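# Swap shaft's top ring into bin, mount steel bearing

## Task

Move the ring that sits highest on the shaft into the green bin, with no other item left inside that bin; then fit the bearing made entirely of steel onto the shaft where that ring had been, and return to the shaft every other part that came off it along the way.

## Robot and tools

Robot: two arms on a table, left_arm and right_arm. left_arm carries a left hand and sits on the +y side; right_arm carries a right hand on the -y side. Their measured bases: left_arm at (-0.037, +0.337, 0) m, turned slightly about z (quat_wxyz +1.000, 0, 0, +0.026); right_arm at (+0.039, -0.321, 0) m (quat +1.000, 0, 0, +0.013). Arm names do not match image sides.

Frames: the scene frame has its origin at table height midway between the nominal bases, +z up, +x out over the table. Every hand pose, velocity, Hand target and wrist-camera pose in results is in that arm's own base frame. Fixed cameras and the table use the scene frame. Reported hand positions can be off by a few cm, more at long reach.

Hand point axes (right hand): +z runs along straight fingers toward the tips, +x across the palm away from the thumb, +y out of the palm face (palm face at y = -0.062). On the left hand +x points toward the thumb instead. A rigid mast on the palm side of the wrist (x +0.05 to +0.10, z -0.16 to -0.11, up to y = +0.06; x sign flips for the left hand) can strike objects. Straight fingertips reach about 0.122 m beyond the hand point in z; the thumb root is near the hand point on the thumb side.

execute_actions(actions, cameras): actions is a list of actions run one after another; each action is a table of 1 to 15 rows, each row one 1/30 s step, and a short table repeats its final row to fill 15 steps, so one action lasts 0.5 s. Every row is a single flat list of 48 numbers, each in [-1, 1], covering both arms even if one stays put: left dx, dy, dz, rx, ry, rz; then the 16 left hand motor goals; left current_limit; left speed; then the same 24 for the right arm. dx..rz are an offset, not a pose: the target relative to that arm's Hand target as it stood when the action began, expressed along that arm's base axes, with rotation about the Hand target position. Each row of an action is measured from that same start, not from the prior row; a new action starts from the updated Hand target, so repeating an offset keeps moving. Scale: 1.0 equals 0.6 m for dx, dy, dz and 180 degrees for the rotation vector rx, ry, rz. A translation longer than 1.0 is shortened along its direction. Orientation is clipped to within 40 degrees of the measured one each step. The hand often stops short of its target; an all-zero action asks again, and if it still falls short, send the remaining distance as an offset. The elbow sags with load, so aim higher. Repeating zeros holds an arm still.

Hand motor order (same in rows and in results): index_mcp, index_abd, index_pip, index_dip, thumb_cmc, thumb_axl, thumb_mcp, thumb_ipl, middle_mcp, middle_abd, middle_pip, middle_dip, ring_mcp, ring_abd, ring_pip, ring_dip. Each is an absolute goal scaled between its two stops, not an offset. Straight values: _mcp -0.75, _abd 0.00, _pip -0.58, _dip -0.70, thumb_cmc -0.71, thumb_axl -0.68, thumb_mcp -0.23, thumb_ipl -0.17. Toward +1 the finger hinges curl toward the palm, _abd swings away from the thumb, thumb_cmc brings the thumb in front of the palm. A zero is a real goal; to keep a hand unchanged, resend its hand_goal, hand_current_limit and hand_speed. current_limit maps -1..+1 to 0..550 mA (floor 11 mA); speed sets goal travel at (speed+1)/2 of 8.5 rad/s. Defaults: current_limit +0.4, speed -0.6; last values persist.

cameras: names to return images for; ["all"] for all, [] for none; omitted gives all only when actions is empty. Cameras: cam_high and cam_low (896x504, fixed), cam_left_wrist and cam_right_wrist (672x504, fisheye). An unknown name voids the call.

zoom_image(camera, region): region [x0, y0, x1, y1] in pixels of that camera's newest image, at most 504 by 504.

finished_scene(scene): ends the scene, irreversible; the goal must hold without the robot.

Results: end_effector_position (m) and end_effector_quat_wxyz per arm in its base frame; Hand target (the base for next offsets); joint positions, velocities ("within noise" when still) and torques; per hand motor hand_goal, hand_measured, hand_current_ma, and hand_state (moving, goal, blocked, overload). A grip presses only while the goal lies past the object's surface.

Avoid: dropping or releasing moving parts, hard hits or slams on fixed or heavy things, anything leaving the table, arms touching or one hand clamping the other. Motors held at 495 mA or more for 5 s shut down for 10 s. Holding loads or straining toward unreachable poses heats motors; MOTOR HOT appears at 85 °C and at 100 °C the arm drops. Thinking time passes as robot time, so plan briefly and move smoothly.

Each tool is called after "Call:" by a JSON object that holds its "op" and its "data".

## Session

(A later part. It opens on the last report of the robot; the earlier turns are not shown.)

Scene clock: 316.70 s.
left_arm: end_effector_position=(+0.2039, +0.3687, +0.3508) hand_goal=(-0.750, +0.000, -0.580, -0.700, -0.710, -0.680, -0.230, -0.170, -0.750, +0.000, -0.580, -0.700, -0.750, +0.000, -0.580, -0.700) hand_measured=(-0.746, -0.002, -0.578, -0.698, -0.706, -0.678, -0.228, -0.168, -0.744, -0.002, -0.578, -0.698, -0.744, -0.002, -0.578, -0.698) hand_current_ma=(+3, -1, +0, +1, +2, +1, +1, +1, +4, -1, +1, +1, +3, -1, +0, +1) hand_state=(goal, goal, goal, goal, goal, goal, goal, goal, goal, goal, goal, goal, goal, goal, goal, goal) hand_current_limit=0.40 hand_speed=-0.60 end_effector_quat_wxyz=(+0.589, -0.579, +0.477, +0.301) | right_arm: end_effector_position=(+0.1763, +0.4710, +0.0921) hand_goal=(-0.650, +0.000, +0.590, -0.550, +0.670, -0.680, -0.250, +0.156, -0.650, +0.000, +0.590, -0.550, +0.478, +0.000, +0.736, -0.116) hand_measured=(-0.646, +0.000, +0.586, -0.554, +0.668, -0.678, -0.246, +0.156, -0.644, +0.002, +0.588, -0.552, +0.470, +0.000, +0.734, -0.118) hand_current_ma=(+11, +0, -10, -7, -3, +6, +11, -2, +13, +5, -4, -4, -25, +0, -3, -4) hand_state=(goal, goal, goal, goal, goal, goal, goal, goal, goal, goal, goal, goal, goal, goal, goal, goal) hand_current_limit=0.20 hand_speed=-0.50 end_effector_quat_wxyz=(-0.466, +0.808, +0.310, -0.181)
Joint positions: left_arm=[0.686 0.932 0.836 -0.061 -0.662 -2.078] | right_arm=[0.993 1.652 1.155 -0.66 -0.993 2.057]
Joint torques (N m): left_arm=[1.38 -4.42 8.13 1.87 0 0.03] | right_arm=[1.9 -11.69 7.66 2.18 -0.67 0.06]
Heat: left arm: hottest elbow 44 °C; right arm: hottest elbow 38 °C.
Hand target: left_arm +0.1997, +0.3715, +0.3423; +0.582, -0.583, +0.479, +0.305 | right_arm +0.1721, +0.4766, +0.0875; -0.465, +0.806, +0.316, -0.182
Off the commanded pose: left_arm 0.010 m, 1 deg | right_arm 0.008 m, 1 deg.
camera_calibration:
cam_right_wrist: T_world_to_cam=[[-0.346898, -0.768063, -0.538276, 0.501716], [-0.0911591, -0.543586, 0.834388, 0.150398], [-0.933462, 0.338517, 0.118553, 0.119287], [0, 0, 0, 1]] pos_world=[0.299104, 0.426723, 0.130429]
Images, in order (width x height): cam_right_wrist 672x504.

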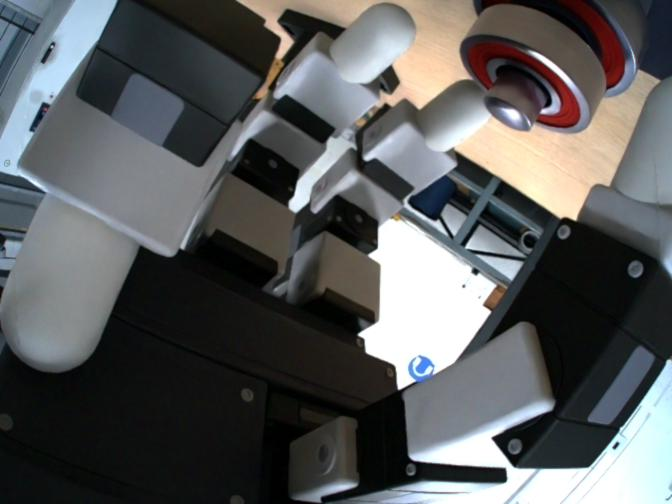

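Call:
{"op": "execute_actions", "data": {"actions": [[[0,0,0,0,0,0,-0.75,0,-0.58,-0.7,-0.71,-0.68,-0.23,-0.17,-0.75,0,-0.58,-0.7,-0.75,0,-0.58,-0.7,0.4,-0.6,0,0,-0.009,0,0,0,-0.5,0,0.62,-0.55,0.67,-0.68,-0.2,0.157,-0.5,0,0.62,-0.55,0.479,0,0.737,-0.116,0.2,-0.7]],[[0,0,0,0,0,0,-0.75,0,-0.58,-0.7,-0.71,-0.68,-0.23,-0.17,-0.75,0,-0.58,-0.7,-0.75,0,-0.58,-0.7,0.4,-0.6,0,0,0,0,0,0,-0.4,0,0.65,-0.55,0.67,-0.68,-0.1,0.157,-0.4,0,0.65,-0.55,0.479,0,0.737,-0.116,0.2,-0.8]]], "cameras": ["cam_right_wrist"]}}

Call:
{"op": "zoom_image", "data": {"camera": "cam_right_wrist", "region": [380, 0, 672, 160]}}

Scene clock: 338.00 s.
left_arm: end_effector_position=(+0.2039, +0.3687, +0.3508) hand_goal=(-0.750, +0.000, -0.580, -0.700, -0.710, -0.680, -0.230, -0.170, -0.750, +0.000, -0.580, -0.700, -0.750, +0.000, -0.580, -0.700) hand_measured=(-0.746, -0.002, -0.578, -0.698, -0.706, -0.678, -0.228, -0.168, -0.744, -0.002, -0.578, -0.698, -0.744, -0.002, -0.578, -0.698) hand_current_ma=(+3, -1, +0, +1, +2, +1, +1, +1, +4, -1, +1, +1, +3, -1, +0, +1) hand_state=(goal, goal, goal, goal, goal, goal, goal, goal, goal, goal, goal, goal, goal, goal, goal, goal) hand_current_limit=0.40 hand_speed=-0.60 end_effector_quat_wxyz=(+0.589, -0.579, +0.477, +0.301) | right_arm: end_effector_position=(+0.1767, +0.4716, +0.0882) hand_goal=(-0.400, +0.000, +0.650, -0.550, +0.670, -0.680, -0.100, +0.156, -0.400, +0.000, +0.650, -0.550, +0.478, +0.000, +0.736, -0.116) hand_measured=(-0.400, +0.000, +0.644, -0.554, +0.668, -0.678, -0.102, +0.156, -0.400, +0.002, +0.644, -0.552, +0.470, +0.000, +0.734, -0.118) hand_current_ma=(+2, +0, -17, -7, -3, +6, -3, -2, +1, +5, -15, -4, -25, +0, -3, -4) hand_state=(goal, goal, goal, goal, goal, goal, goal, goal, goal, goal, goal, goal, goal, goal, goal, goal) hand_current_limit=0.20 hand_speed=-0.80 end_effector_quat_wxyz=(-0.467, +0.808, +0.311, -0.180)
Joint positions: left_arm=[0.686 0.932 0.836 -0.061 -0.662 -2.078] | right_arm=[0.993 1.657 1.149 -0.646 -0.993 2.057]
Joint torques (N m): left_arm=[1.38 -4.42 8.13 1.87 -0.01 0.03] | right_arm=[1.96 -11.52 7.51 2.24 -0.65 0.05]
Heat: left arm: hottest elbow 44 °C; right arm: hottest elbow 39 °C.
Hand target: left_arm +0.1997, +0.3715, +0.3423; +0.582, -0.583, +0.479, +0.305 | right_arm +0.1720, +0.4765, +0.0818; -0.465, +0.806, +0.316, -0.182
Off the commanded pose: left_arm 0.010 m, 1 deg | right_arm 0.009 m, 1 deg.
camera_calibration:
cam_right_wrist: T_world_to_cam=[[-0.345897, -0.76648, -0.541169, 0.499417], [-0.0927903, -0.546, 0.832631, 0.155642], [-0.933673, 0.33822, 0.117738, 0.120188], [0, 0, 0, 1]] pos_world=[0.299405, 0.427124, 0.126526]
Images, in order (width x height): cam_right_wrist 672x504.

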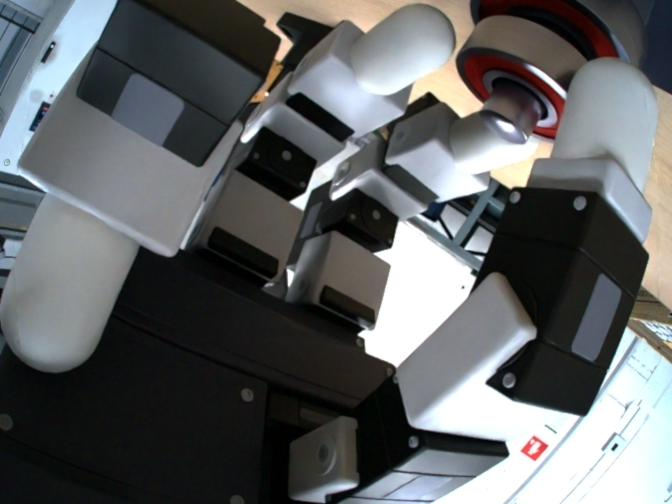

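Scaled by 1.726 from the camera's 672x504 image, which has a finer 960x720 frame.

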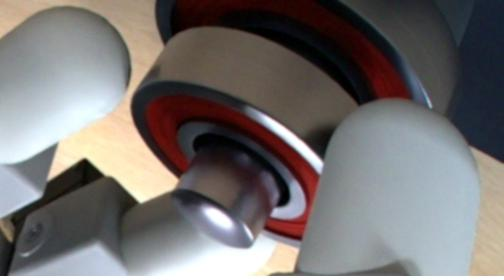

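Call:
{"op": "execute_actions", "data": {"actions": [[[0,0,0,0,0,0,-0.75,0,-0.58,-0.7,-0.71,-0.68,-0.23,-0.17,-0.75,0,-0.58,-0.7,-0.75,0,-0.58,-0.7,0.4,-0.6,0,0,0,0,0,0,-0.33,0,0.65,-0.55,0.67,-0.68,-0.02,0.157,-0.33,0,0.65,-0.55,0.479,0,0.737,-0.116,0.2,-0.8]],[[0,0,0,0,0,0,-0.75,0,-0.58,-0.7,-0.71,-0.68,-0.23,-0.17,-0.75,0,-0.58,-0.7,-0.75,0,-0.58,-0.7,0.4,-0.6,0,0,0,0,0,0,-0.28,0,0.65,-0.55,0.67,-0.68,0.05,0.157,-0.28,0,0.65,-0.55,0.479,0,0.737,-0.116,0.2,-0.8]]], "cameras": ["cam_right_wrist"]}}

Call:
{"op": "zoom_image", "data": {"camera": "cam_right_wrist", "region": [380, 0, 672, 160]}}

Scene clock: 347.77 s.
left_arm: end_effector_position=(+0.2039, +0.3687, +0.3508) hand_goal=(-0.750, +0.000, -0.580, -0.700, -0.710, -0.680, -0.230, -0.170, -0.750, +0.000, -0.580, -0.700, -0.750, +0.000, -0.580, -0.700) hand_measured=(-0.746, -0.002, -0.578, -0.698, -0.706, -0.678, -0.228, -0.168, -0.744, -0.002, -0.578, -0.698, -0.744, -0.002, -0.578, -0.698) hand_current_ma=(+3, -1, +0, +1, +2, +1, +1, +1, +4, -1, +1, +1, +3, -1, +0, +1) hand_state=(goal, goal, goal, goal, goal, goal, goal, goal, goal, goal, goal, goal, goal, goal, goal, goal) hand_current_limit=0.40 hand_speed=-0.60 end_effector_quat_wxyz=(+0.589, -0.579, +0.477, +0.301) | right_arm: end_effector_position=(+0.1762, +0.4722, +0.0883) hand_goal=(-0.280, +0.000, +0.650, -0.550, +0.670, -0.680, +0.050, +0.156, -0.280, +0.000, +0.650, -0.550, +0.478, +0.000, +0.736, -0.116) hand_measured=(-0.354, +0.000, +0.632, -0.556, +0.668, -0.680, -0.088, +0.130, -0.340, +0.002, +0.634, -0.554, +0.470, +0.000, +0.734, -0.118) hand_current_ma=(-300, -2, -54, -12, -2, +1, -330, -119, -238, +5, -44, -12, -25, +0, -3, -4) hand_state=(blocked, goal, goal, goal, goal, goal, blocked, blocked, blocked, goal, goal, goal, goal, goal, goal, goal) hand_current_limit=0.20 hand_speed=-0.80 end_effector_quat_wxyz=(-0.467, +0.807, +0.312, -0.179)
Joint positions: left_arm=[0.686 0.932 0.836 -0.061 -0.662 -2.078] | right_arm=[0.994 1.657 1.149 -0.644 -0.993 2.057]
Joint torques (N m): left_arm=[1.38 -4.37 8.14 1.88 0 0.03] | right_arm=[1.79 -11.52 7.53 2.15 -0.64 0.06]
Heat: left arm: hottest elbow 44 °C; right arm: hottest elbow 39 °C.
Hand target: left_arm +0.1997, +0.3715, +0.3423; +0.582, -0.583, +0.479, +0.305 | right_arm +0.1720, +0.4766, +0.0818; -0.465, +0.806, +0.316, -0.182
Off the commanded pose: left_arm 0.010 m, 1 deg | right_arm 0.009 m, 1 deg.
camera_calibration:
cam_right_wrist: T_world_to_cam=[[-0.344195, -0.766116, -0.542766, 0.499503], [-0.0928205, -0.547491, 0.831648, 0.15664], [-0.934299, 0.336629, 0.117332, 0.120348], [0, 0, 0, 1]] pos_world=[0.298907, 0.427924, 0.126724]
Images, in order (width x height): cam_right_wrist 672x504.

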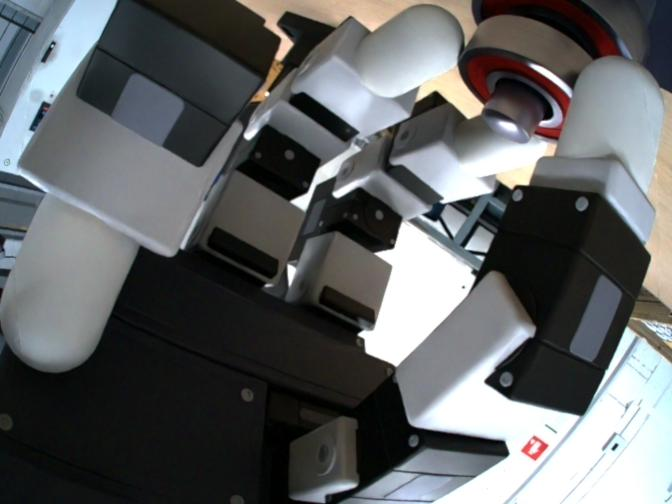

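Scaled by 1.726 from the camera's 672x504 image, which has a finer 960x720 frame.

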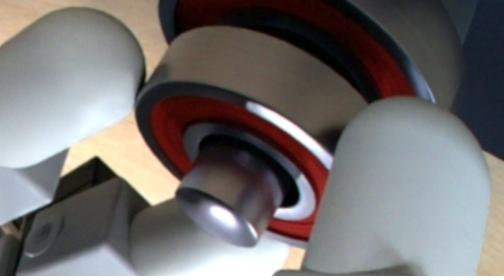

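Call:
{"op": "execute_actions", "data": {"actions": [[[0,0,0,0,0,0,-0.75,0,-0.58,-0.7,-0.71,-0.68,-0.23,-0.17,-0.75,0,-0.58,-0.7,-0.75,0,-0.58,-0.7,0.4,-0.6,0.003,0.005,0.04,0,0,0,-0.26,0,0.65,-0.55,0.67,-0.68,0.06,0.157,-0.26,0,0.65,-0.55,0.479,0,0.737,-0.116,0.2,-0.8]],[[0,0,0,0,0,0,-0.75,0,-0.58,-0.7,-0.71,-0.68,-0.23,-0.17,-0.75,0,-0.58,-0.7,-0.75,0,-0.58,-0.7,0.4,-0.6,0.003,0.005,0.02,0,0,0,-0.26,0,0.65,-0.55,0.67,-0.68,0.06,0.157,-0.26,0,0.65,-0.55,0.479,0,0.737,-0.116,0.2,-0.8]]], "cameras": ["cam_right_wrist"]}}

Call:
{"op": "zoom_image", "data": {"camera": "cam_right_wrist", "region": [380, 0, 672, 160]}}

Scene clock: 359.30 s.
left_arm: end_effector_position=(+0.2039, +0.3687, +0.3508) hand_goal=(-0.750, +0.000, -0.580, -0.700, -0.710, -0.680, -0.230, -0.170, -0.750, +0.000, -0.580, -0.700, -0.750, +0.000, -0.580, -0.700) hand_measured=(-0.746, -0.002, -0.578, -0.698, -0.706, -0.678, -0.228, -0.168, -0.744, -0.002, -0.578, -0.698, -0.744, -0.002, -0.578, -0.698) hand_current_ma=(+3, -1, +0, +1, +2, +1, +1, +1, +4, -1, +1, +1, +3, -1, +0, +1) hand_state=(goal, goal, goal, goal, goal, goal, goal, goal, goal, goal, goal, goal, goal, goal, goal, goal) hand_current_limit=0.40 hand_speed=-0.60 end_effector_quat_wxyz=(+0.589, -0.579, +0.477, +0.301) | right_arm: end_effector_position=(+0.1753, +0.4711, +0.0964) hand_goal=(-0.260, +0.000, +0.650, -0.550, +0.670, -0.680, +0.060, +0.156, -0.260, +0.000, +0.650, -0.550, +0.478, +0.000, +0.736, -0.116) hand_measured=(-0.340, -0.004, +0.620, -0.562, +0.672, -0.680, -0.088, +0.128, -0.332, +0.010, +0.622, -0.562, +0.470, +0.000, +0.734, -0.118) hand_current_ma=(-330, -7, -100, -33, +5, +0, -330, -130, -295, +21, -91, -34, -25, +0, -3, -4) hand_state=(blocked, goal, blocked, goal, goal, goal, blocked, blocked, blocked, goal, blocked, goal, goal, goal, goal, goal) hand_current_limit=0.20 hand_speed=-0.80 end_effector_quat_wxyz=(-0.460, +0.810, +0.312, -0.188)
Joint positions: left_arm=[0.686 0.932 0.836 -0.061 -0.662 -2.078] | right_arm=[0.996 1.657 1.178 -0.706 -0.992 2.041]
Joint torques (N m): left_arm=[1.44 -4.37 8.13 1.88 0 0.03] | right_arm=[1.67 -13.92 10.51 0.62 -0.68 0.22]
Heat: left arm: hottest elbow 44 °C; right arm: hottest elbow 39 °C.
Hand target: left_arm +0.1997, +0.3715, +0.3423; +0.582, -0.583, +0.479, +0.305 | right_arm +0.1756, +0.4826, +0.1179; -0.465, +0.806, +0.316, -0.182
Off the commanded pose: left_arm 0.010 m, 1 deg | right_arm 0.024 m, 1 deg.
camera_calibration:
cam_right_wrist: T_world_to_cam=[[-0.341613, -0.779627, -0.524864, 0.506929], [-0.0812682, -0.531866, 0.84292, 0.13866], [-0.936321, 0.330607, 0.118333, 0.122044], [0, 0, 0, 1]] pos_world=[0.298715, 0.428615, 0.134748]
Images, in order (width x height): cam_right_wrist 672x504.

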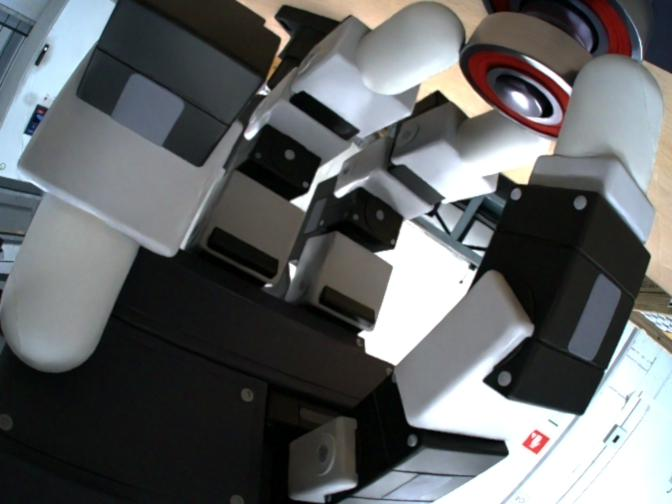

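Scaled by 1.726 from the camera's 672x504 image, which has a finer 960x720 frame.

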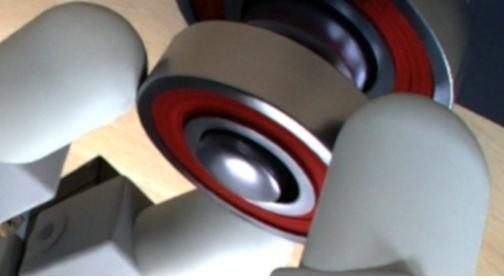

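Call:
{"op": "execute_actions", "data": {"actions": [[[0,0,0,0,0,0,-0.75,0,-0.58,-0.7,-0.71,-0.68,-0.23,-0.17,-0.75,0,-0.58,-0.7,-0.75,0,-0.58,-0.7,0.4,-0.6,0.0,0.002,0.03,0,0,0,-0.26,0,0.65,-0.55,0.67,-0.68,0.06,0.157,-0.26,0,0.65,-0.55,0.479,0,0.737,-0.116,0.2,-0.8]],[[0,0,0,0,0,0,-0.75,0,-0.58,-0.7,-0.71,-0.68,-0.23,-0.17,-0.75,0,-0.58,-0.7,-0.75,0,-0.58,-0.7,0.4,-0.6,0.0,0.002,0.03,0,0,0,-0.26,0,0.65,-0.55,0.67,-0.68,0.06,0.157,-0.26,0,0.65,-0.55,0.479,0,0.737,-0.116,0.2,-0.8]]], "cameras": ["cam_right_wrist"]}}

Call:
{"op": "zoom_image", "data": {"camera": "cam_right_wrist", "region": [380, 0, 672, 160]}}

Scene clock: 370.10 s.
left_arm: end_effector_position=(+0.2039, +0.3687, +0.3508) hand_goal=(-0.750, +0.000, -0.580, -0.700, -0.710, -0.680, -0.230, -0.170, -0.750, +0.000, -0.580, -0.700, -0.750, +0.000, -0.580, -0.700) hand_measured=(-0.746, -0.002, -0.578, -0.698, -0.706, -0.678, -0.228, -0.168, -0.744, -0.002, -0.578, -0.698, -0.744, -0.002, -0.578, -0.698) hand_current_ma=(+3, -1, +0, +1, +2, +1, +1, +1, +4, -1, +1, +1, +3, -1, +0, +1) hand_state=(goal, goal, goal, goal, goal, goal, goal, goal, goal, goal, goal, goal, goal, goal, goal, goal) hand_current_limit=0.40 hand_speed=-0.60 end_effector_quat_wxyz=(+0.589, -0.579, +0.477, +0.301) | right_arm: end_effector_position=(+0.1741, +0.4705, +0.1305) hand_goal=(-0.260, +0.000, +0.650, -0.550, +0.670, -0.680, +0.060, +0.156, -0.260, +0.000, +0.650, -0.550, +0.478, +0.000, +0.736, -0.116) hand_measured=(-0.338, -0.004, +0.618, -0.562, +0.666, -0.680, -0.088, +0.126, -0.324, +0.010, +0.622, -0.562, +0.470, +0.000, +0.734, -0.118) hand_current_ma=(-323, -9, -108, -37, -9, -1, -330, -144, -260, +21, -91, -34, -25, +0, -3, -4) hand_state=(blocked, goal, blocked, goal, goal, goal, blocked, blocked, blocked, goal, blocked, goal, goal, goal, goal, goal) hand_current_limit=0.20 hand_speed=-0.80 end_effector_quat_wxyz=(-0.456, +0.813, +0.307, -0.194)
Joint positions: left_arm=[0.686 0.932 0.836 -0.061 -0.662 -2.078] | right_arm=[0.997 1.624 1.235 -0.808 -0.992 2.048]
Joint torques (N m): left_arm=[1.44 -4.42 8.13 1.88 0 0.03] | right_arm=[1.79 -13.63 11.17 1.1 -0.66 0.19]
Heat: left arm: hottest elbow 44 °C; right arm: hottest elbow 40 °C.
Hand target: left_arm +0.1997, +0.3715, +0.3423; +0.582, -0.583, +0.479, +0.305 | right_arm +0.1756, +0.4850, +0.1539; -0.465, +0.806, +0.316, -0.182
Off the commanded pose: left_arm 0.010 m, 1 deg | right_arm 0.028 m, 2 deg.
camera_calibration:
cam_right_wrist: T_world_to_cam=[[-0.348909, -0.786113, -0.510186, 0.526354], [-0.0737774, -0.519667, 0.851177, 0.101496], [-0.934248, 0.334624, 0.123319, 0.114178], [0, 0, 0, 1]] pos_world=[0.297808, 0.428311, 0.168067]
Images, in order (width x height): cam_right_wrist 672x504.

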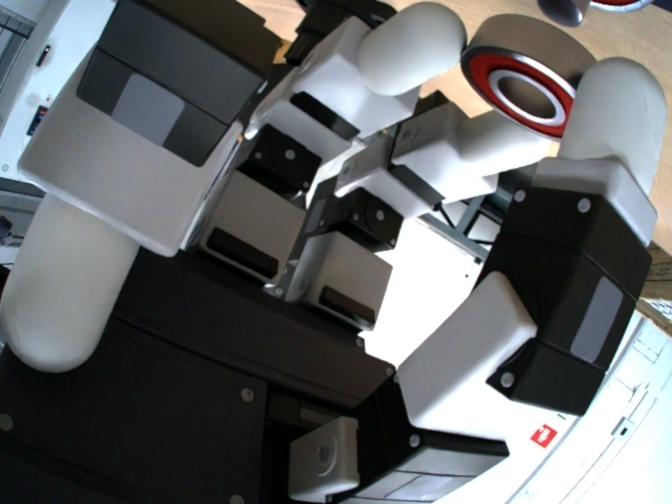

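Scaled by 1.726 from the camera's 672x504 image, which has a finer 960x720 frame.

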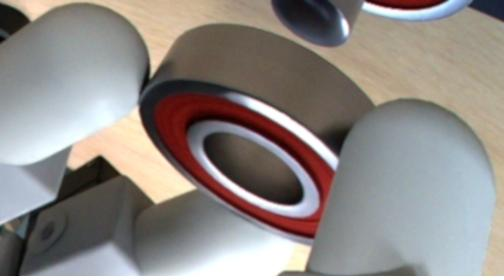

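Call:
{"op": "execute_actions", "data": {"actions": [[[0,0,0,0,0,0,-0.75,0,-0.58,-0.7,-0.71,-0.68,-0.23,-0.17,-0.75,0,-0.58,-0.7,-0.75,0,-0.58,-0.7,0.4,-0.6,0.19,-0.084,0.08,0,0,-0.077,-0.26,0,0.65,-0.55,0.67,-0.68,0.06,0.157,-0.26,0,0.65,-0.55,0.479,0,0.737,-0.116,0.2,-0.8]],[[0,0,0,0,0,0,-0.75,0,-0.58,-0.7,-0.71,-0.68,-0.23,-0.17,-0.75,0,-0.58,-0.7,-0.75,0,-0.58,-0.7,0.4,-0.6,0.1685,-0.127,0.03,0,0,-0.077,-0.26,0,0.65,-0.55,0.67,-0.68,0.06,0.157,-0.26,0,0.65,-0.55,0.479,0,0.737,-0.116,0.2,-0.8]],[[0,0,0,0,0,0,-0.75,0,-0.58,-0.7,-0.71,-0.68,-0.23,-0.17,-0.75,0,-0.58,-0.7,-0.75,0,-0.58,-0.7,0.4,-0.6,0.135,-0.168,0,0,0,-0.077,-0.26,0,0.65,-0.55,0.67,-0.68,0.06,0.157,-0.26,0,0.65,-0.55,0.479,0,0.737,-0.116,0.2,-0.8]]], "cameras": ["cam_right_wrist"]}}

Scene clock: 407.40 s.
left_arm: end_effector_position=(+0.2039, +0.3687, +0.3508) hand_goal=(-0.750, +0.000, -0.580, -0.700, -0.710, -0.680, -0.230, -0.170, -0.750, +0.000, -0.580, -0.700, -0.750, +0.000, -0.580, -0.700) hand_measured=(-0.746, -0.002, -0.578, -0.698, -0.706, -0.678, -0.228, -0.168, -0.744, -0.002, -0.578, -0.698, -0.744, -0.002, -0.578, -0.698) hand_current_ma=(+3, -1, +0, +1, +2, +1, +1, +1, +4, -1, +1, +1, +3, -1, +0, +1) hand_state=(goal, goal, goal, goal, goal, goal, goal, goal, goal, goal, goal, goal, goal, goal, goal, goal) hand_current_limit=0.40 hand_speed=-0.60 end_effector_quat_wxyz=(+0.589, -0.579, +0.477, +0.301) | right_arm: end_effector_position=(+0.4602, +0.2472, +0.2043) hand_goal=(-0.260, +0.000, +0.650, -0.550, +0.670, -0.680, +0.060, +0.156, -0.260, +0.000, +0.650, -0.550, +0.478, +0.000, +0.736, -0.116) hand_measured=(-0.336, -0.004, +0.618, -0.562, +0.664, -0.680, -0.088, +0.124, -0.322, +0.010, +0.622, -0.562, +0.470, +0.000, +0.734, -0.118) hand_current_ma=(-316, -10, -108, -37, -12, -2, -330, -154, -246, +21, -91, -34, -21, +0, -3, -4) hand_state=(blocked, goal, blocked, goal, goal, goal, blocked, blocked, blocked, goal, blocked, goal, goal, goal, goal, goal) hand_current_limit=0.20 hand_speed=-0.80 end_effector_quat_wxyz=(-0.495, +0.869, -0.003, -0.013)
Joint positions: left_arm=[0.686 0.932 0.836 -0.061 -0.662 -2.078] | right_arm=[0.283 1.608 1.416 -0.97 -0.981 2.081]
Joint torques (N m): left_arm=[1.38 -4.37 8.16 1.87 0 0.03] | right_arm=[1.73 -12.04 12.12 1.2 -0.86 0.07]
Heat: left arm: hottest elbow 44 °C; right arm: hottest elbow 43 °C.
Hand target: left_arm +0.1997, +0.3715, +0.3423; +0.582, -0.583, +0.479, +0.305 | right_arm +0.4717, +0.2576, +0.2201; -0.500, +0.866, +0.010, -0.005
Off the commanded pose: left_arm 0.010 m, 1 deg | right_arm 0.022 m, 2 deg.
camera_calibration:
cam_right_wrist: T_world_to_cam=[[-0.781804, -0.35003, -0.516005, 0.580926], [-0.409686, -0.335487, 0.848296, 0.0534129], [-0.470043, 0.874601, 0.118883, 0.100864], [0, 0, 0, 1]] pos_world=[0.523463, 0.133046, 0.24246]
Images, in order (width x height): cam_right_wrist 672x504.

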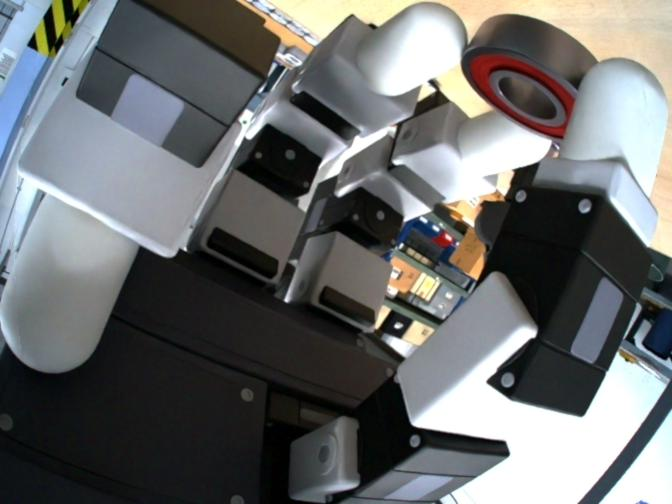

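Call:
{"op": "execute_actions", "data": {"actions": [[[0,0,0,0,0,0,-0.75,0,-0.58,-0.7,-0.71,-0.68,-0.23,-0.17,-0.75,0,-0.58,-0.7,-0.75,0,-0.58,-0.7,0.4,-0.6,0.091,-0.2,0,0,0,-0.072,-0.26,0,0.65,-0.55,0.67,-0.68,0.06,0.157,-0.26,0,0.65,-0.55,0.479,0,0.737,-0.116,0.2,-0.8]],[[0,0,0,0,0,0,-0.75,0,-0.58,-0.7,-0.71,-0.68,-0.23,-0.17,-0.75,0,-0.58,-0.7,-0.75,0,-0.58,-0.7,0.4,-0.6,0.037,-0.22,0,0,0,-0.072,-0.26,0,0.65,-0.55,0.67,-0.68,0.06,0.157,-0.26,0,0.65,-0.55,0.479,0,0.737,-0.116,0.2,-0.8]],[[0,0,0,0,0,0,-0.75,0,-0.58,-0.7,-0.71,-0.68,-0.23,-0.17,-0.75,0,-0.58,-0.7,-0.75,0,-0.58,-0.7,0.4,-0.6,-0.018,-0.226,0,0,0,-0.072,-0.26,0,0.65,-0.55,0.67,-0.68,0.06,0.157,-0.26,0,0.65,-0.55,0.479,0,0.737,-0.116,0.2,-0.8]]], "cameras": ["cam_right_wrist","cam_high","cam_low"]}}

Call:
{"op": "zoom_image", "data": {"camera": "cam_high", "region": [430, 80, 590, 200]}}

Call:
{"op": "zoom_image", "data": {"camera": "cam_low", "region": [280, 180, 440, 270]}}

Scene clock: 421.40 s.
left_arm: end_effector_position=(+0.2039, +0.3687, +0.3508) hand_goal=(-0.750, +0.000, -0.580, -0.700, -0.710, -0.680, -0.230, -0.170, -0.750, +0.000, -0.580, -0.700, -0.750, +0.000, -0.580, -0.700) hand_measured=(-0.746, -0.002, -0.578, -0.698, -0.706, -0.678, -0.228, -0.168, -0.744, -0.002, -0.578, -0.698, -0.744, -0.002, -0.578, -0.698) hand_current_ma=(+3, -1, +0, +1, +2, +1, +1, +1, +4, -1, +1, +1, +3, -1, +0, +1) hand_state=(goal, goal, goal, goal, goal, goal, goal, goal, goal, goal, goal, goal, goal, goal, goal, goal) hand_current_limit=0.40 hand_speed=-0.60 end_effector_quat_wxyz=(+0.589, -0.579, +0.477, +0.301) | right_arm: end_effector_position=(+0.5218, -0.1290, +0.2058) hand_goal=(-0.260, +0.000, +0.650, -0.550, +0.670, -0.680, +0.060, +0.156, -0.260, +0.000, +0.650, -0.550, +0.478, +0.000, +0.736, -0.116) hand_measured=(-0.336, -0.004, +0.618, -0.562, +0.664, -0.680, -0.088, +0.124, -0.322, +0.010, +0.622, -0.562, +0.470, +0.000, +0.734, -0.118) hand_current_ma=(-316, -10, -108, -37, -14, -2, -330, -155, -243, +21, -91, -34, -21, +0, -3, -4) hand_state=(blocked, goal, blocked, goal, goal, goal, blocked, blocked, blocked, goal, blocked, goal, goal, goal, goal, goal) hand_current_limit=0.20 hand_speed=-0.80 end_effector_quat_wxyz=(-0.473, +0.816, -0.297, +0.149)
Joint positions: left_arm=[0.686 0.932 0.836 -0.061 -0.662 -2.078] | right_arm=[-0.447 1.676 1.509 -1.068 -1.002 2.007]
Joint torques (N m): left_arm=[1.38 -4.37 8.12 1.89 0 0.03] | right_arm=[1.67 -12.81 12.03 1.03 -0.88 -0.06]
Heat: left arm: hottest elbow 44 °C; right arm: hottest elbow 43 °C.
Hand target: left_arm +0.1997, +0.3715, +0.3423; +0.582, -0.583, +0.479, +0.305 | right_arm +0.5378, -0.1299, +0.2201; -0.473, +0.820, -0.279, +0.162
Off the commanded pose: left_arm 0.010 m, 1 deg | right_arm 0.021 m, 3 deg.
camera_calibration:
cam_right_wrist: T_world_to_cam=[[-0.831021, 0.228183, -0.507284, 0.596688], [-0.522485, -0.00735084, 0.852617, 0.0513865], [0.190823, 0.973591, 0.125331, 0.125322], [0, 0, 0, 1]] pos_world=[0.498795, -0.257788, 0.24317]
Images, in order (width x height): cam_high 896x504, cam_low 896x504, cam_right_wrist 672x504.

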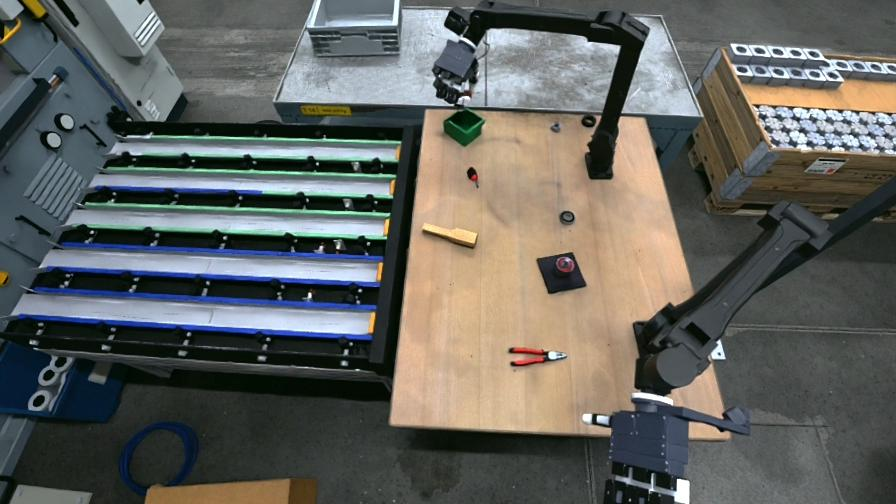

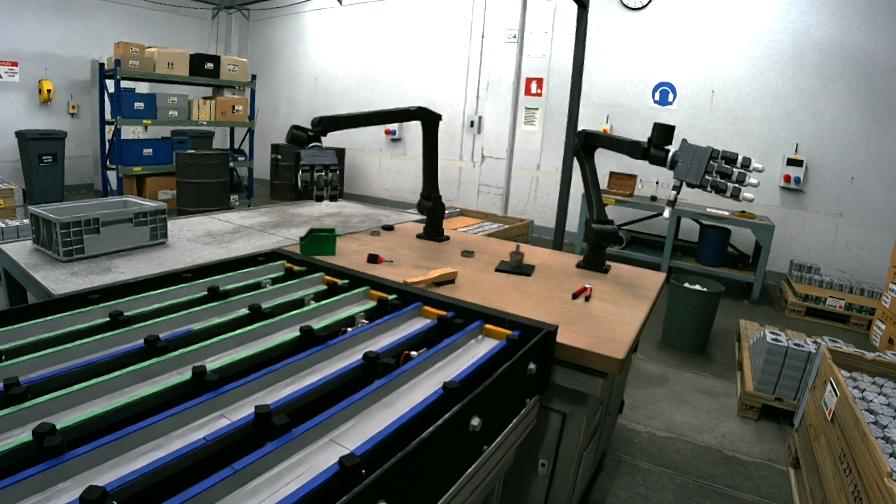

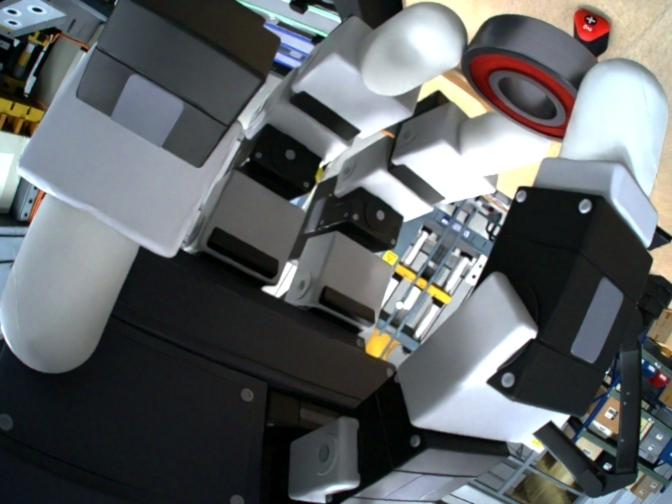

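Scaled by 3.150.

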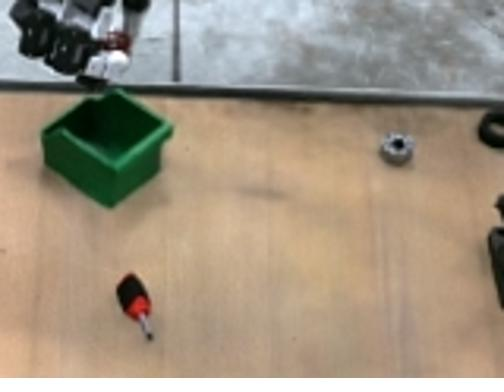

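Scaled by 3.150.

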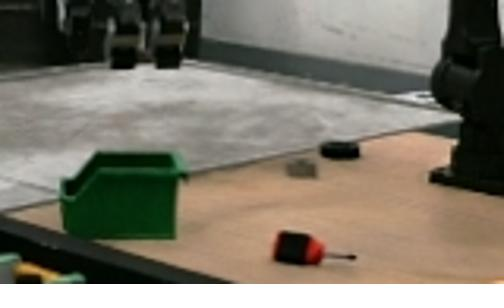

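Call:
{"op": "execute_actions", "data": {"actions": [[[0,0,0,0,0,0,-0.75,0,-0.58,-0.7,-0.71,-0.68,-0.23,-0.17,-0.75,0,-0.58,-0.7,-0.75,0,-0.58,-0.7,0.4,-0.6,0,-0.003,-0.1,0,0,0,-0.26,0,0.65,-0.55,0.67,-0.68,0.06,0.157,-0.26,0,0.65,-0.55,0.479,0,0.737,-0.116,0.2,-0.8]],[[0,0,0,0,0,0,-0.75,0,-0.58,-0.7,-0.71,-0.68,-0.23,-0.17,-0.75,0,-0.58,-0.7,-0.75,0,-0.58,-0.7,0.4,-0.6,0,0,-0.065,0,0,0,-0.26,0,0.65,-0.55,0.67,-0.68,0.06,0.157,-0.26,0,0.65,-0.55,0.479,0,0.737,-0.116,0.2,-0.8]]], "cameras": ["cam_right_wrist","cam_high","cam_low"]}}

Call:
{"op": "zoom_image", "data": {"camera": "cam_high", "region": [420, 80, 500, 160]}}

Call:
{"op": "zoom_image", "data": {"camera": "cam_low", "region": [280, 200, 360, 270]}}

Scene clock: 451.23 s.
left_arm: end_effector_position=(+0.2039, +0.3687, +0.3508) hand_goal=(-0.750, +0.000, -0.580, -0.700, -0.710, -0.680, -0.230, -0.170, -0.750, +0.000, -0.580, -0.700, -0.750, +0.000, -0.580, -0.700) hand_measured=(-0.746, -0.002, -0.578, -0.698, -0.706, -0.678, -0.228, -0.168, -0.744, -0.002, -0.578, -0.698, -0.744, -0.002, -0.578, -0.698) hand_current_ma=(+3, -1, +0, +1, +2, +1, +1, +1, +4, -1, +1, +1, +3, -1, +0, +1) hand_state=(goal, goal, goal, goal, goal, goal, goal, goal, goal, goal, goal, goal, goal, goal, goal, goal) hand_current_limit=0.40 hand_speed=-0.60 end_effector_quat_wxyz=(+0.589, -0.579, +0.477, +0.301) | right_arm: end_effector_position=(+0.5310, -0.1333, +0.1209) hand_goal=(-0.260, +0.000, +0.650, -0.550, +0.670, -0.680, +0.060, +0.156, -0.260, +0.000, +0.650, -0.550, +0.478, +0.000, +0.736, -0.116) hand_measured=(-0.336, -0.004, +0.618, -0.562, +0.664, -0.682, -0.088, +0.124, -0.322, +0.010, +0.622, -0.562, +0.470, +0.000, +0.734, -0.118) hand_current_ma=(-316, -10, -108, -37, -14, -2, -330, -155, -243, +21, -91, -34, -21, +0, -3, -4) hand_state=(blocked, goal, blocked, goal, goal, goal, blocked, blocked, blocked, goal, blocked, goal, goal, goal, goal, goal) hand_current_limit=0.20 hand_speed=-0.80 end_effector_quat_wxyz=(-0.473, +0.818, -0.289, +0.155)
Joint positions: left_arm=[0.686 0.932 0.836 -0.061 -0.662 -2.078] | right_arm=[-0.447 1.754 1.381 -0.856 -1.005 1.992]
Joint torques (N m): left_arm=[1.44 -4.37 8.14 1.87 0 0.03] | right_arm=[1.38 -14.21 8.29 2.07 -0.8 -0.01]
Heat: left arm: hottest elbow 44 °C; right arm: hottest elbow 45 °C.
Hand target: left_arm +0.1997, +0.3715, +0.3423; +0.582, -0.583, +0.479, +0.305 | right_arm +0.5378, -0.1317, +0.1210; -0.473, +0.820, -0.279, +0.161
Off the commanded pose: left_arm 0.010 m, 1 deg | right_arm 0.007 m, 1 deg.
camera_calibration:
cam_right_wrist: T_world_to_cam=[[-0.823987, 0.217018, -0.523402, 0.558916], [-0.537188, -0.00541267, 0.843445, 0.137708], [0.180209, 0.976153, 0.121039, 0.144908], [0, 0, 0, 1]] pos_world=[0.508401, -0.262001, 0.158849]
Images, in order (width x height): cam_high 896x504, cam_low 896x504, cam_right_wrist 672x504.

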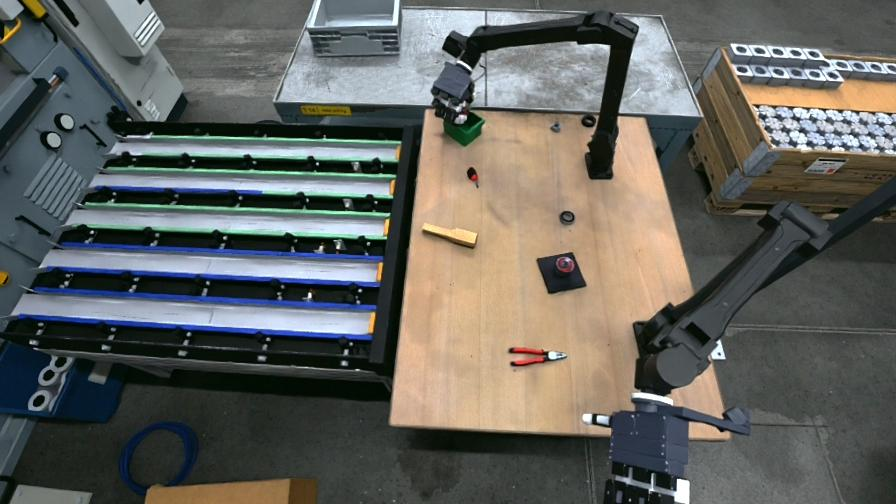

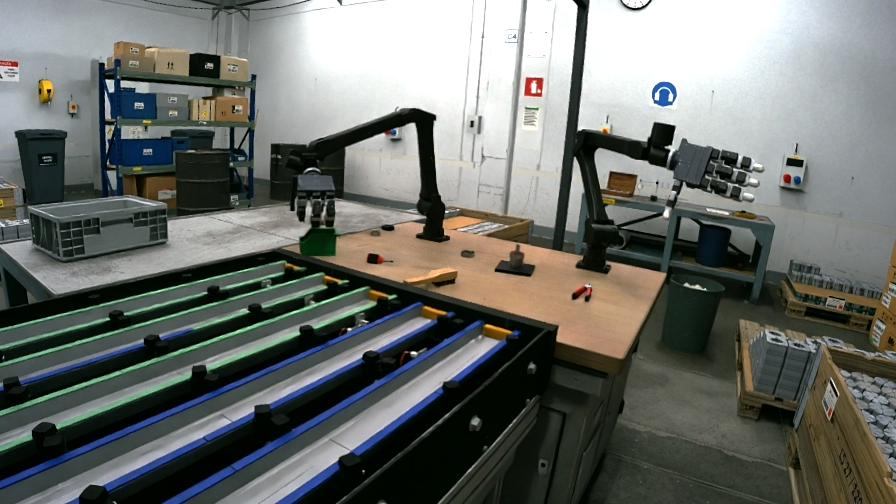

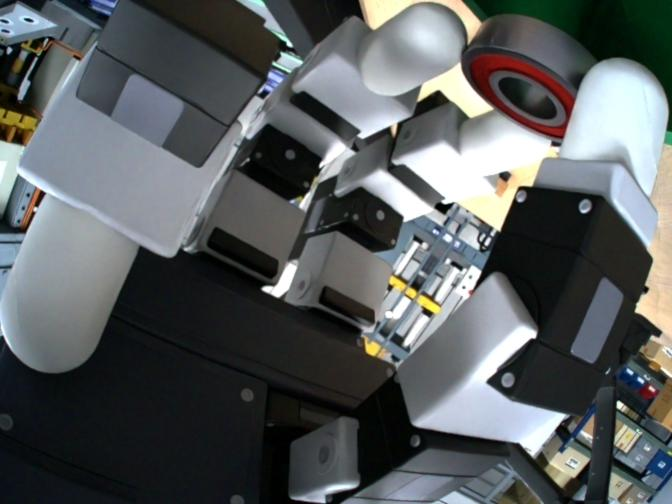

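Scaled by 6.300.

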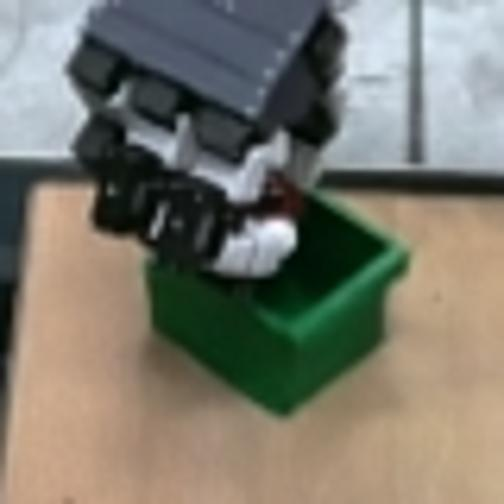

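Scaled by 6.300.

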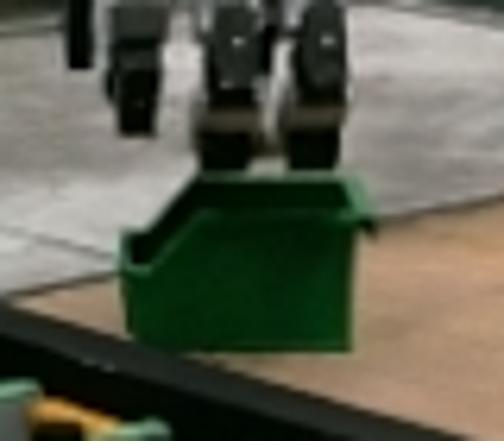

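Call:
{"op": "execute_actions", "data": {"actions": [[[0,0,0,0,0,0,-0.75,0,-0.58,-0.7,-0.71,-0.68,-0.23,-0.17,-0.75,0,-0.58,-0.7,-0.75,0,-0.58,-0.7,0.4,-0.6,-0.002,0.008,-0.035,0,0,0,-0.26,0,0.65,-0.55,0.67,-0.68,0.06,0.157,-0.26,0,0.65,-0.55,0.479,0,0.737,-0.116,0.2,-0.8]]], "cameras": ["cam_right_wrist","cam_high","cam_low"]}}

Call:
{"op": "zoom_image", "data": {"camera": "cam_high", "region": [430, 90, 500, 150]}}

Call:
{"op": "zoom_image", "data": {"camera": "cam_low", "region": [280, 200, 360, 270]}}

Scene clock: 479.57 s.
left_arm: end_effector_position=(+0.2039, +0.3687, +0.3508) hand_goal=(-0.750, +0.000, -0.580, -0.700, -0.710, -0.680, -0.230, -0.170, -0.750, +0.000, -0.580, -0.700, -0.750, +0.000, -0.580, -0.700) hand_measured=(-0.746, -0.002, -0.578, -0.698, -0.706, -0.678, -0.228, -0.168, -0.744, -0.002, -0.578, -0.698, -0.744, -0.002, -0.578, -0.698) hand_current_ma=(+3, -1, +0, +1, +2, +1, +1, +1, +4, -1, +1, +1, +3, -1, +0, +1) hand_state=(goal, goal, goal, goal, goal, goal, goal, goal, goal, goal, goal, goal, goal, goal, goal, goal) hand_current_limit=0.40 hand_speed=-0.60 end_effector_quat_wxyz=(+0.589, -0.579, +0.477, +0.301) | right_arm: end_effector_position=(+0.5309, -0.1326, +0.1034) hand_goal=(-0.260, +0.000, +0.650, -0.550, +0.670, -0.680, +0.060, +0.156, -0.260, +0.000, +0.650, -0.550, +0.478, +0.000, +0.736, -0.116) hand_measured=(-0.336, -0.004, +0.618, -0.562, +0.664, -0.682, -0.088, +0.124, -0.322, +0.010, +0.622, -0.562, +0.470, +0.000, +0.734, -0.118) hand_current_ma=(-316, -10, -108, -37, -14, -2, -330, -155, -243, +21, -91, -34, -21, +0, -3, -4) hand_state=(blocked, goal, blocked, goal, goal, goal, blocked, blocked, blocked, goal, blocked, goal, goal, goal, goal, goal) hand_current_limit=0.20 hand_speed=-0.80 end_effector_quat_wxyz=(-0.472, +0.819, -0.284, +0.163)
Joint positions: left_arm=[0.686 0.932 0.836 -0.061 -0.662 -2.078] | right_arm=[-0.446 1.762 1.34 -0.79 -1.005 1.992]
Joint torques (N m): left_arm=[1.44 -4.42 8.13 1.88 0 0.03] | right_arm=[1.96 -13.63 7.97 2.1 -0.71 0.1]
Heat: left arm: hottest elbow 44 °C; right arm: hottest elbow 43 °C.
Hand target: left_arm +0.1997, +0.3715, +0.3423; +0.582, -0.583, +0.479, +0.305 | right_arm +0.5366, -0.1269, +0.1001; -0.473, +0.820, -0.279, +0.162
Off the commanded pose: left_arm 0.010 m, 1 deg | right_arm 0.009 m, 1 deg.
camera_calibration:
cam_right_wrist: T_world_to_cam=[[-0.815431, 0.211859, -0.538691, 0.545888], [-0.551093, 0.000609464, 0.834443, 0.161492], [0.177113, 0.9773, 0.116257, 0.148629], [0, 0, 0, 1]] pos_world=[0.507806, -0.261005, 0.14203]
Images, in order (width x height): cam_high 896x504, cam_low 896x504, cam_right_wrist 672x504.

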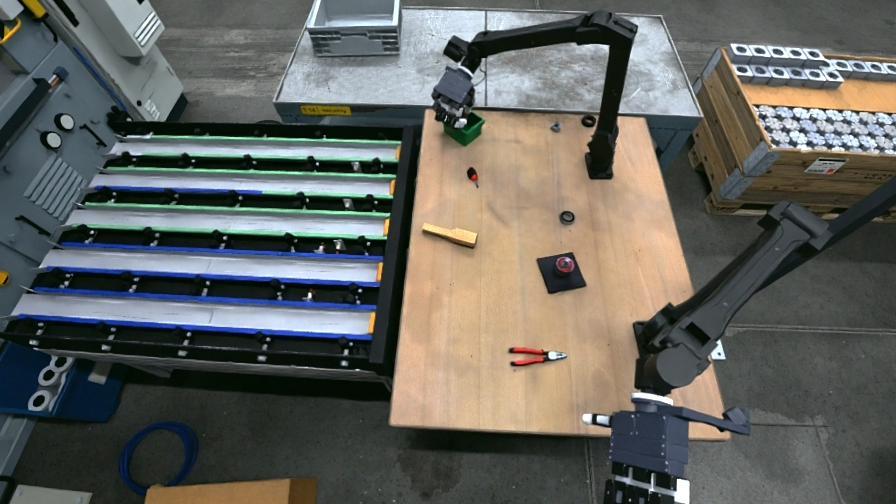

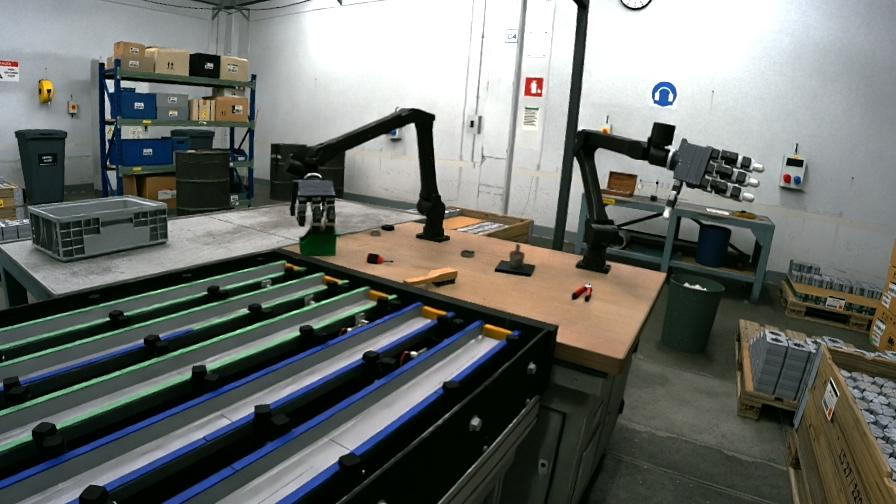

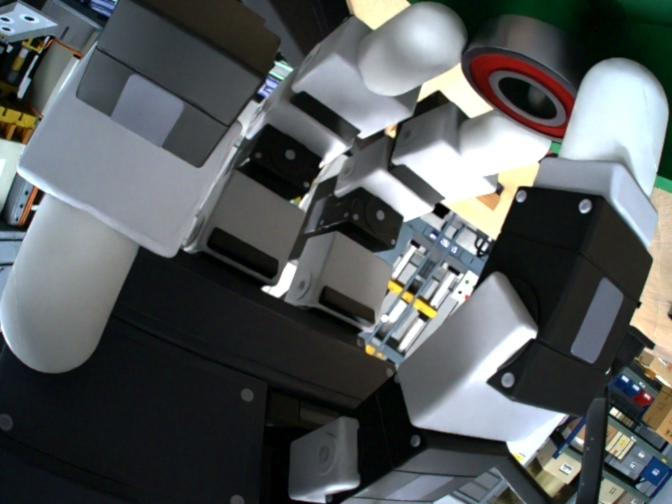

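Scaled by 7.200.

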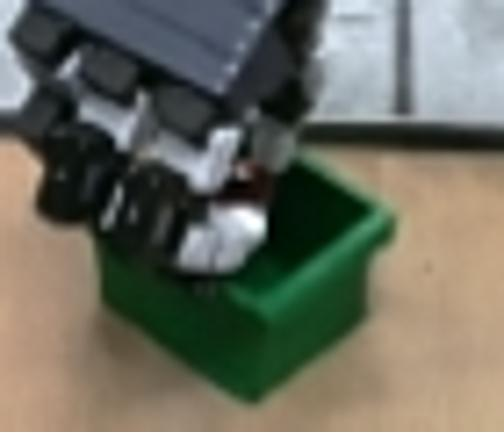

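Scaled by 6.300.

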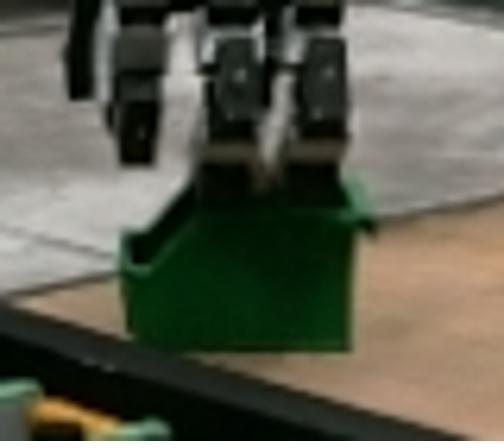

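Call:
{"op": "execute_actions", "data": {"actions": [[[0,0,0,0,0,0,-0.75,0,-0.58,-0.7,-0.71,-0.68,-0.23,-0.17,-0.75,0,-0.58,-0.7,-0.75,0,-0.58,-0.7,0.4,-0.6,0,0,0,0,0,0,-0.36,0,0.65,-0.55,0.67,-0.68,-0.16,0.157,-0.36,0,0.65,-0.55,0.479,0,0.737,-0.116,0.2,-0.75]],[[0,0,0,0,0,0,-0.75,0,-0.58,-0.7,-0.71,-0.68,-0.23,-0.17,-0.75,0,-0.58,-0.7,-0.75,0,-0.58,-0.7,0.4,-0.6,0,0,0,0,0,0,-0.43,0,0.65,-0.55,0.67,-0.68,-0.2,0.157,-0.43,0,0.65,-0.55,0.479,0,0.737,-0.116,0.2,-0.75]]], "cameras": ["cam_right_wrist","cam_high"]}}

Call:
{"op": "zoom_image", "data": {"camera": "cam_high", "region": [430, 90, 500, 150]}}

Scene clock: 504.57 s.
left_arm: end_effector_position=(+0.2039, +0.3687, +0.3508) hand_goal=(-0.750, +0.000, -0.580, -0.700, -0.710, -0.680, -0.230, -0.170, -0.750, +0.000, -0.580, -0.700, -0.750, +0.000, -0.580, -0.700) hand_measured=(-0.746, -0.002, -0.578, -0.698, -0.706, -0.678, -0.228, -0.168, -0.744, -0.002, -0.578, -0.698, -0.744, -0.002, -0.578, -0.698) hand_current_ma=(+3, -1, +0, +1, +2, +1, +1, +1, +4, -1, +1, +1, +3, -1, +0, +1) hand_state=(goal, goal, goal, goal, goal, goal, goal, goal, goal, goal, goal, goal, goal, goal, goal, goal) hand_current_limit=0.40 hand_speed=-0.60 end_effector_quat_wxyz=(+0.589, -0.579, +0.477, +0.301) | right_arm: end_effector_position=(+0.5309, -0.1326, +0.1034) hand_goal=(-0.430, +0.000, +0.650, -0.550, +0.670, -0.680, -0.200, +0.156, -0.430, +0.000, +0.650, -0.550, +0.478, +0.000, +0.736, -0.116) hand_measured=(-0.420, -0.002, +0.642, -0.554, +0.666, -0.682, -0.196, +0.154, -0.422, +0.004, +0.644, -0.554, +0.470, +0.000, +0.734, -0.118) hand_current_ma=(+26, -5, -18, -8, -9, -2, +14, -6, +25, +6, -16, -8, -21, +0, -3, -4) hand_state=(goal, goal, goal, goal, goal, goal, goal, goal, goal, goal, goal, goal, goal, goal, goal, goal) hand_current_limit=0.20 hand_speed=-0.75 end_effector_quat_wxyz=(-0.472, +0.819, -0.284, +0.163)
Joint positions: left_arm=[0.686 0.932 0.836 -0.061 -0.662 -2.078] | right_arm=[-0.446 1.762 1.34 -0.79 -1.005 1.992]
Joint torques (N m): left_arm=[1.38 -4.37 8.13 1.88 0 0.03] | right_arm=[1.96 -13.63 7.98 2.11 -0.72 0.1]
Heat: left arm: hottest elbow 45 °C; right arm: hottest elbow 41 °C.
Hand target: left_arm +0.1997, +0.3715, +0.3423; +0.582, -0.583, +0.479, +0.305 | right_arm +0.5366, -0.1269, +0.1001; -0.473, +0.820, -0.279, +0.162
Off the commanded pose: left_arm 0.010 m, 1 deg | right_arm 0.009 m, 1 deg.
camera_calibration:
cam_right_wrist: T_world_to_cam=[[-0.815431, 0.211859, -0.538691, 0.545888], [-0.551093, 0.000609464, 0.834443, 0.161492], [0.177113, 0.9773, 0.116257, 0.148629], [0, 0, 0, 1]] pos_world=[0.507806, -0.261005, 0.14203]
Images, in order (width x height): cam_high 896x504, cam_right_wrist 672x504.

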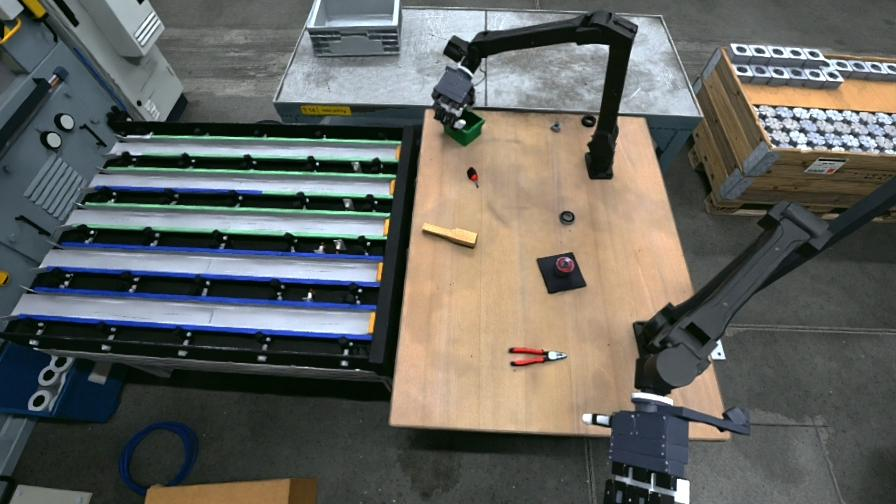

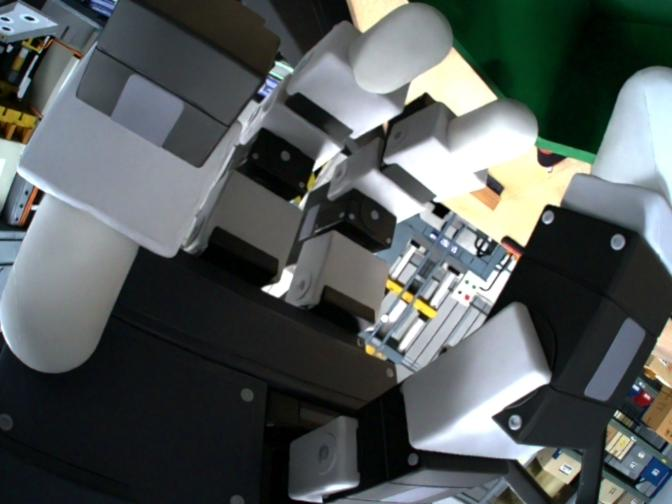

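Scaled by 7.200.

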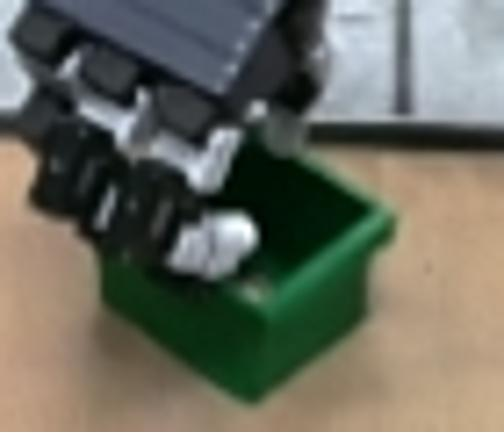

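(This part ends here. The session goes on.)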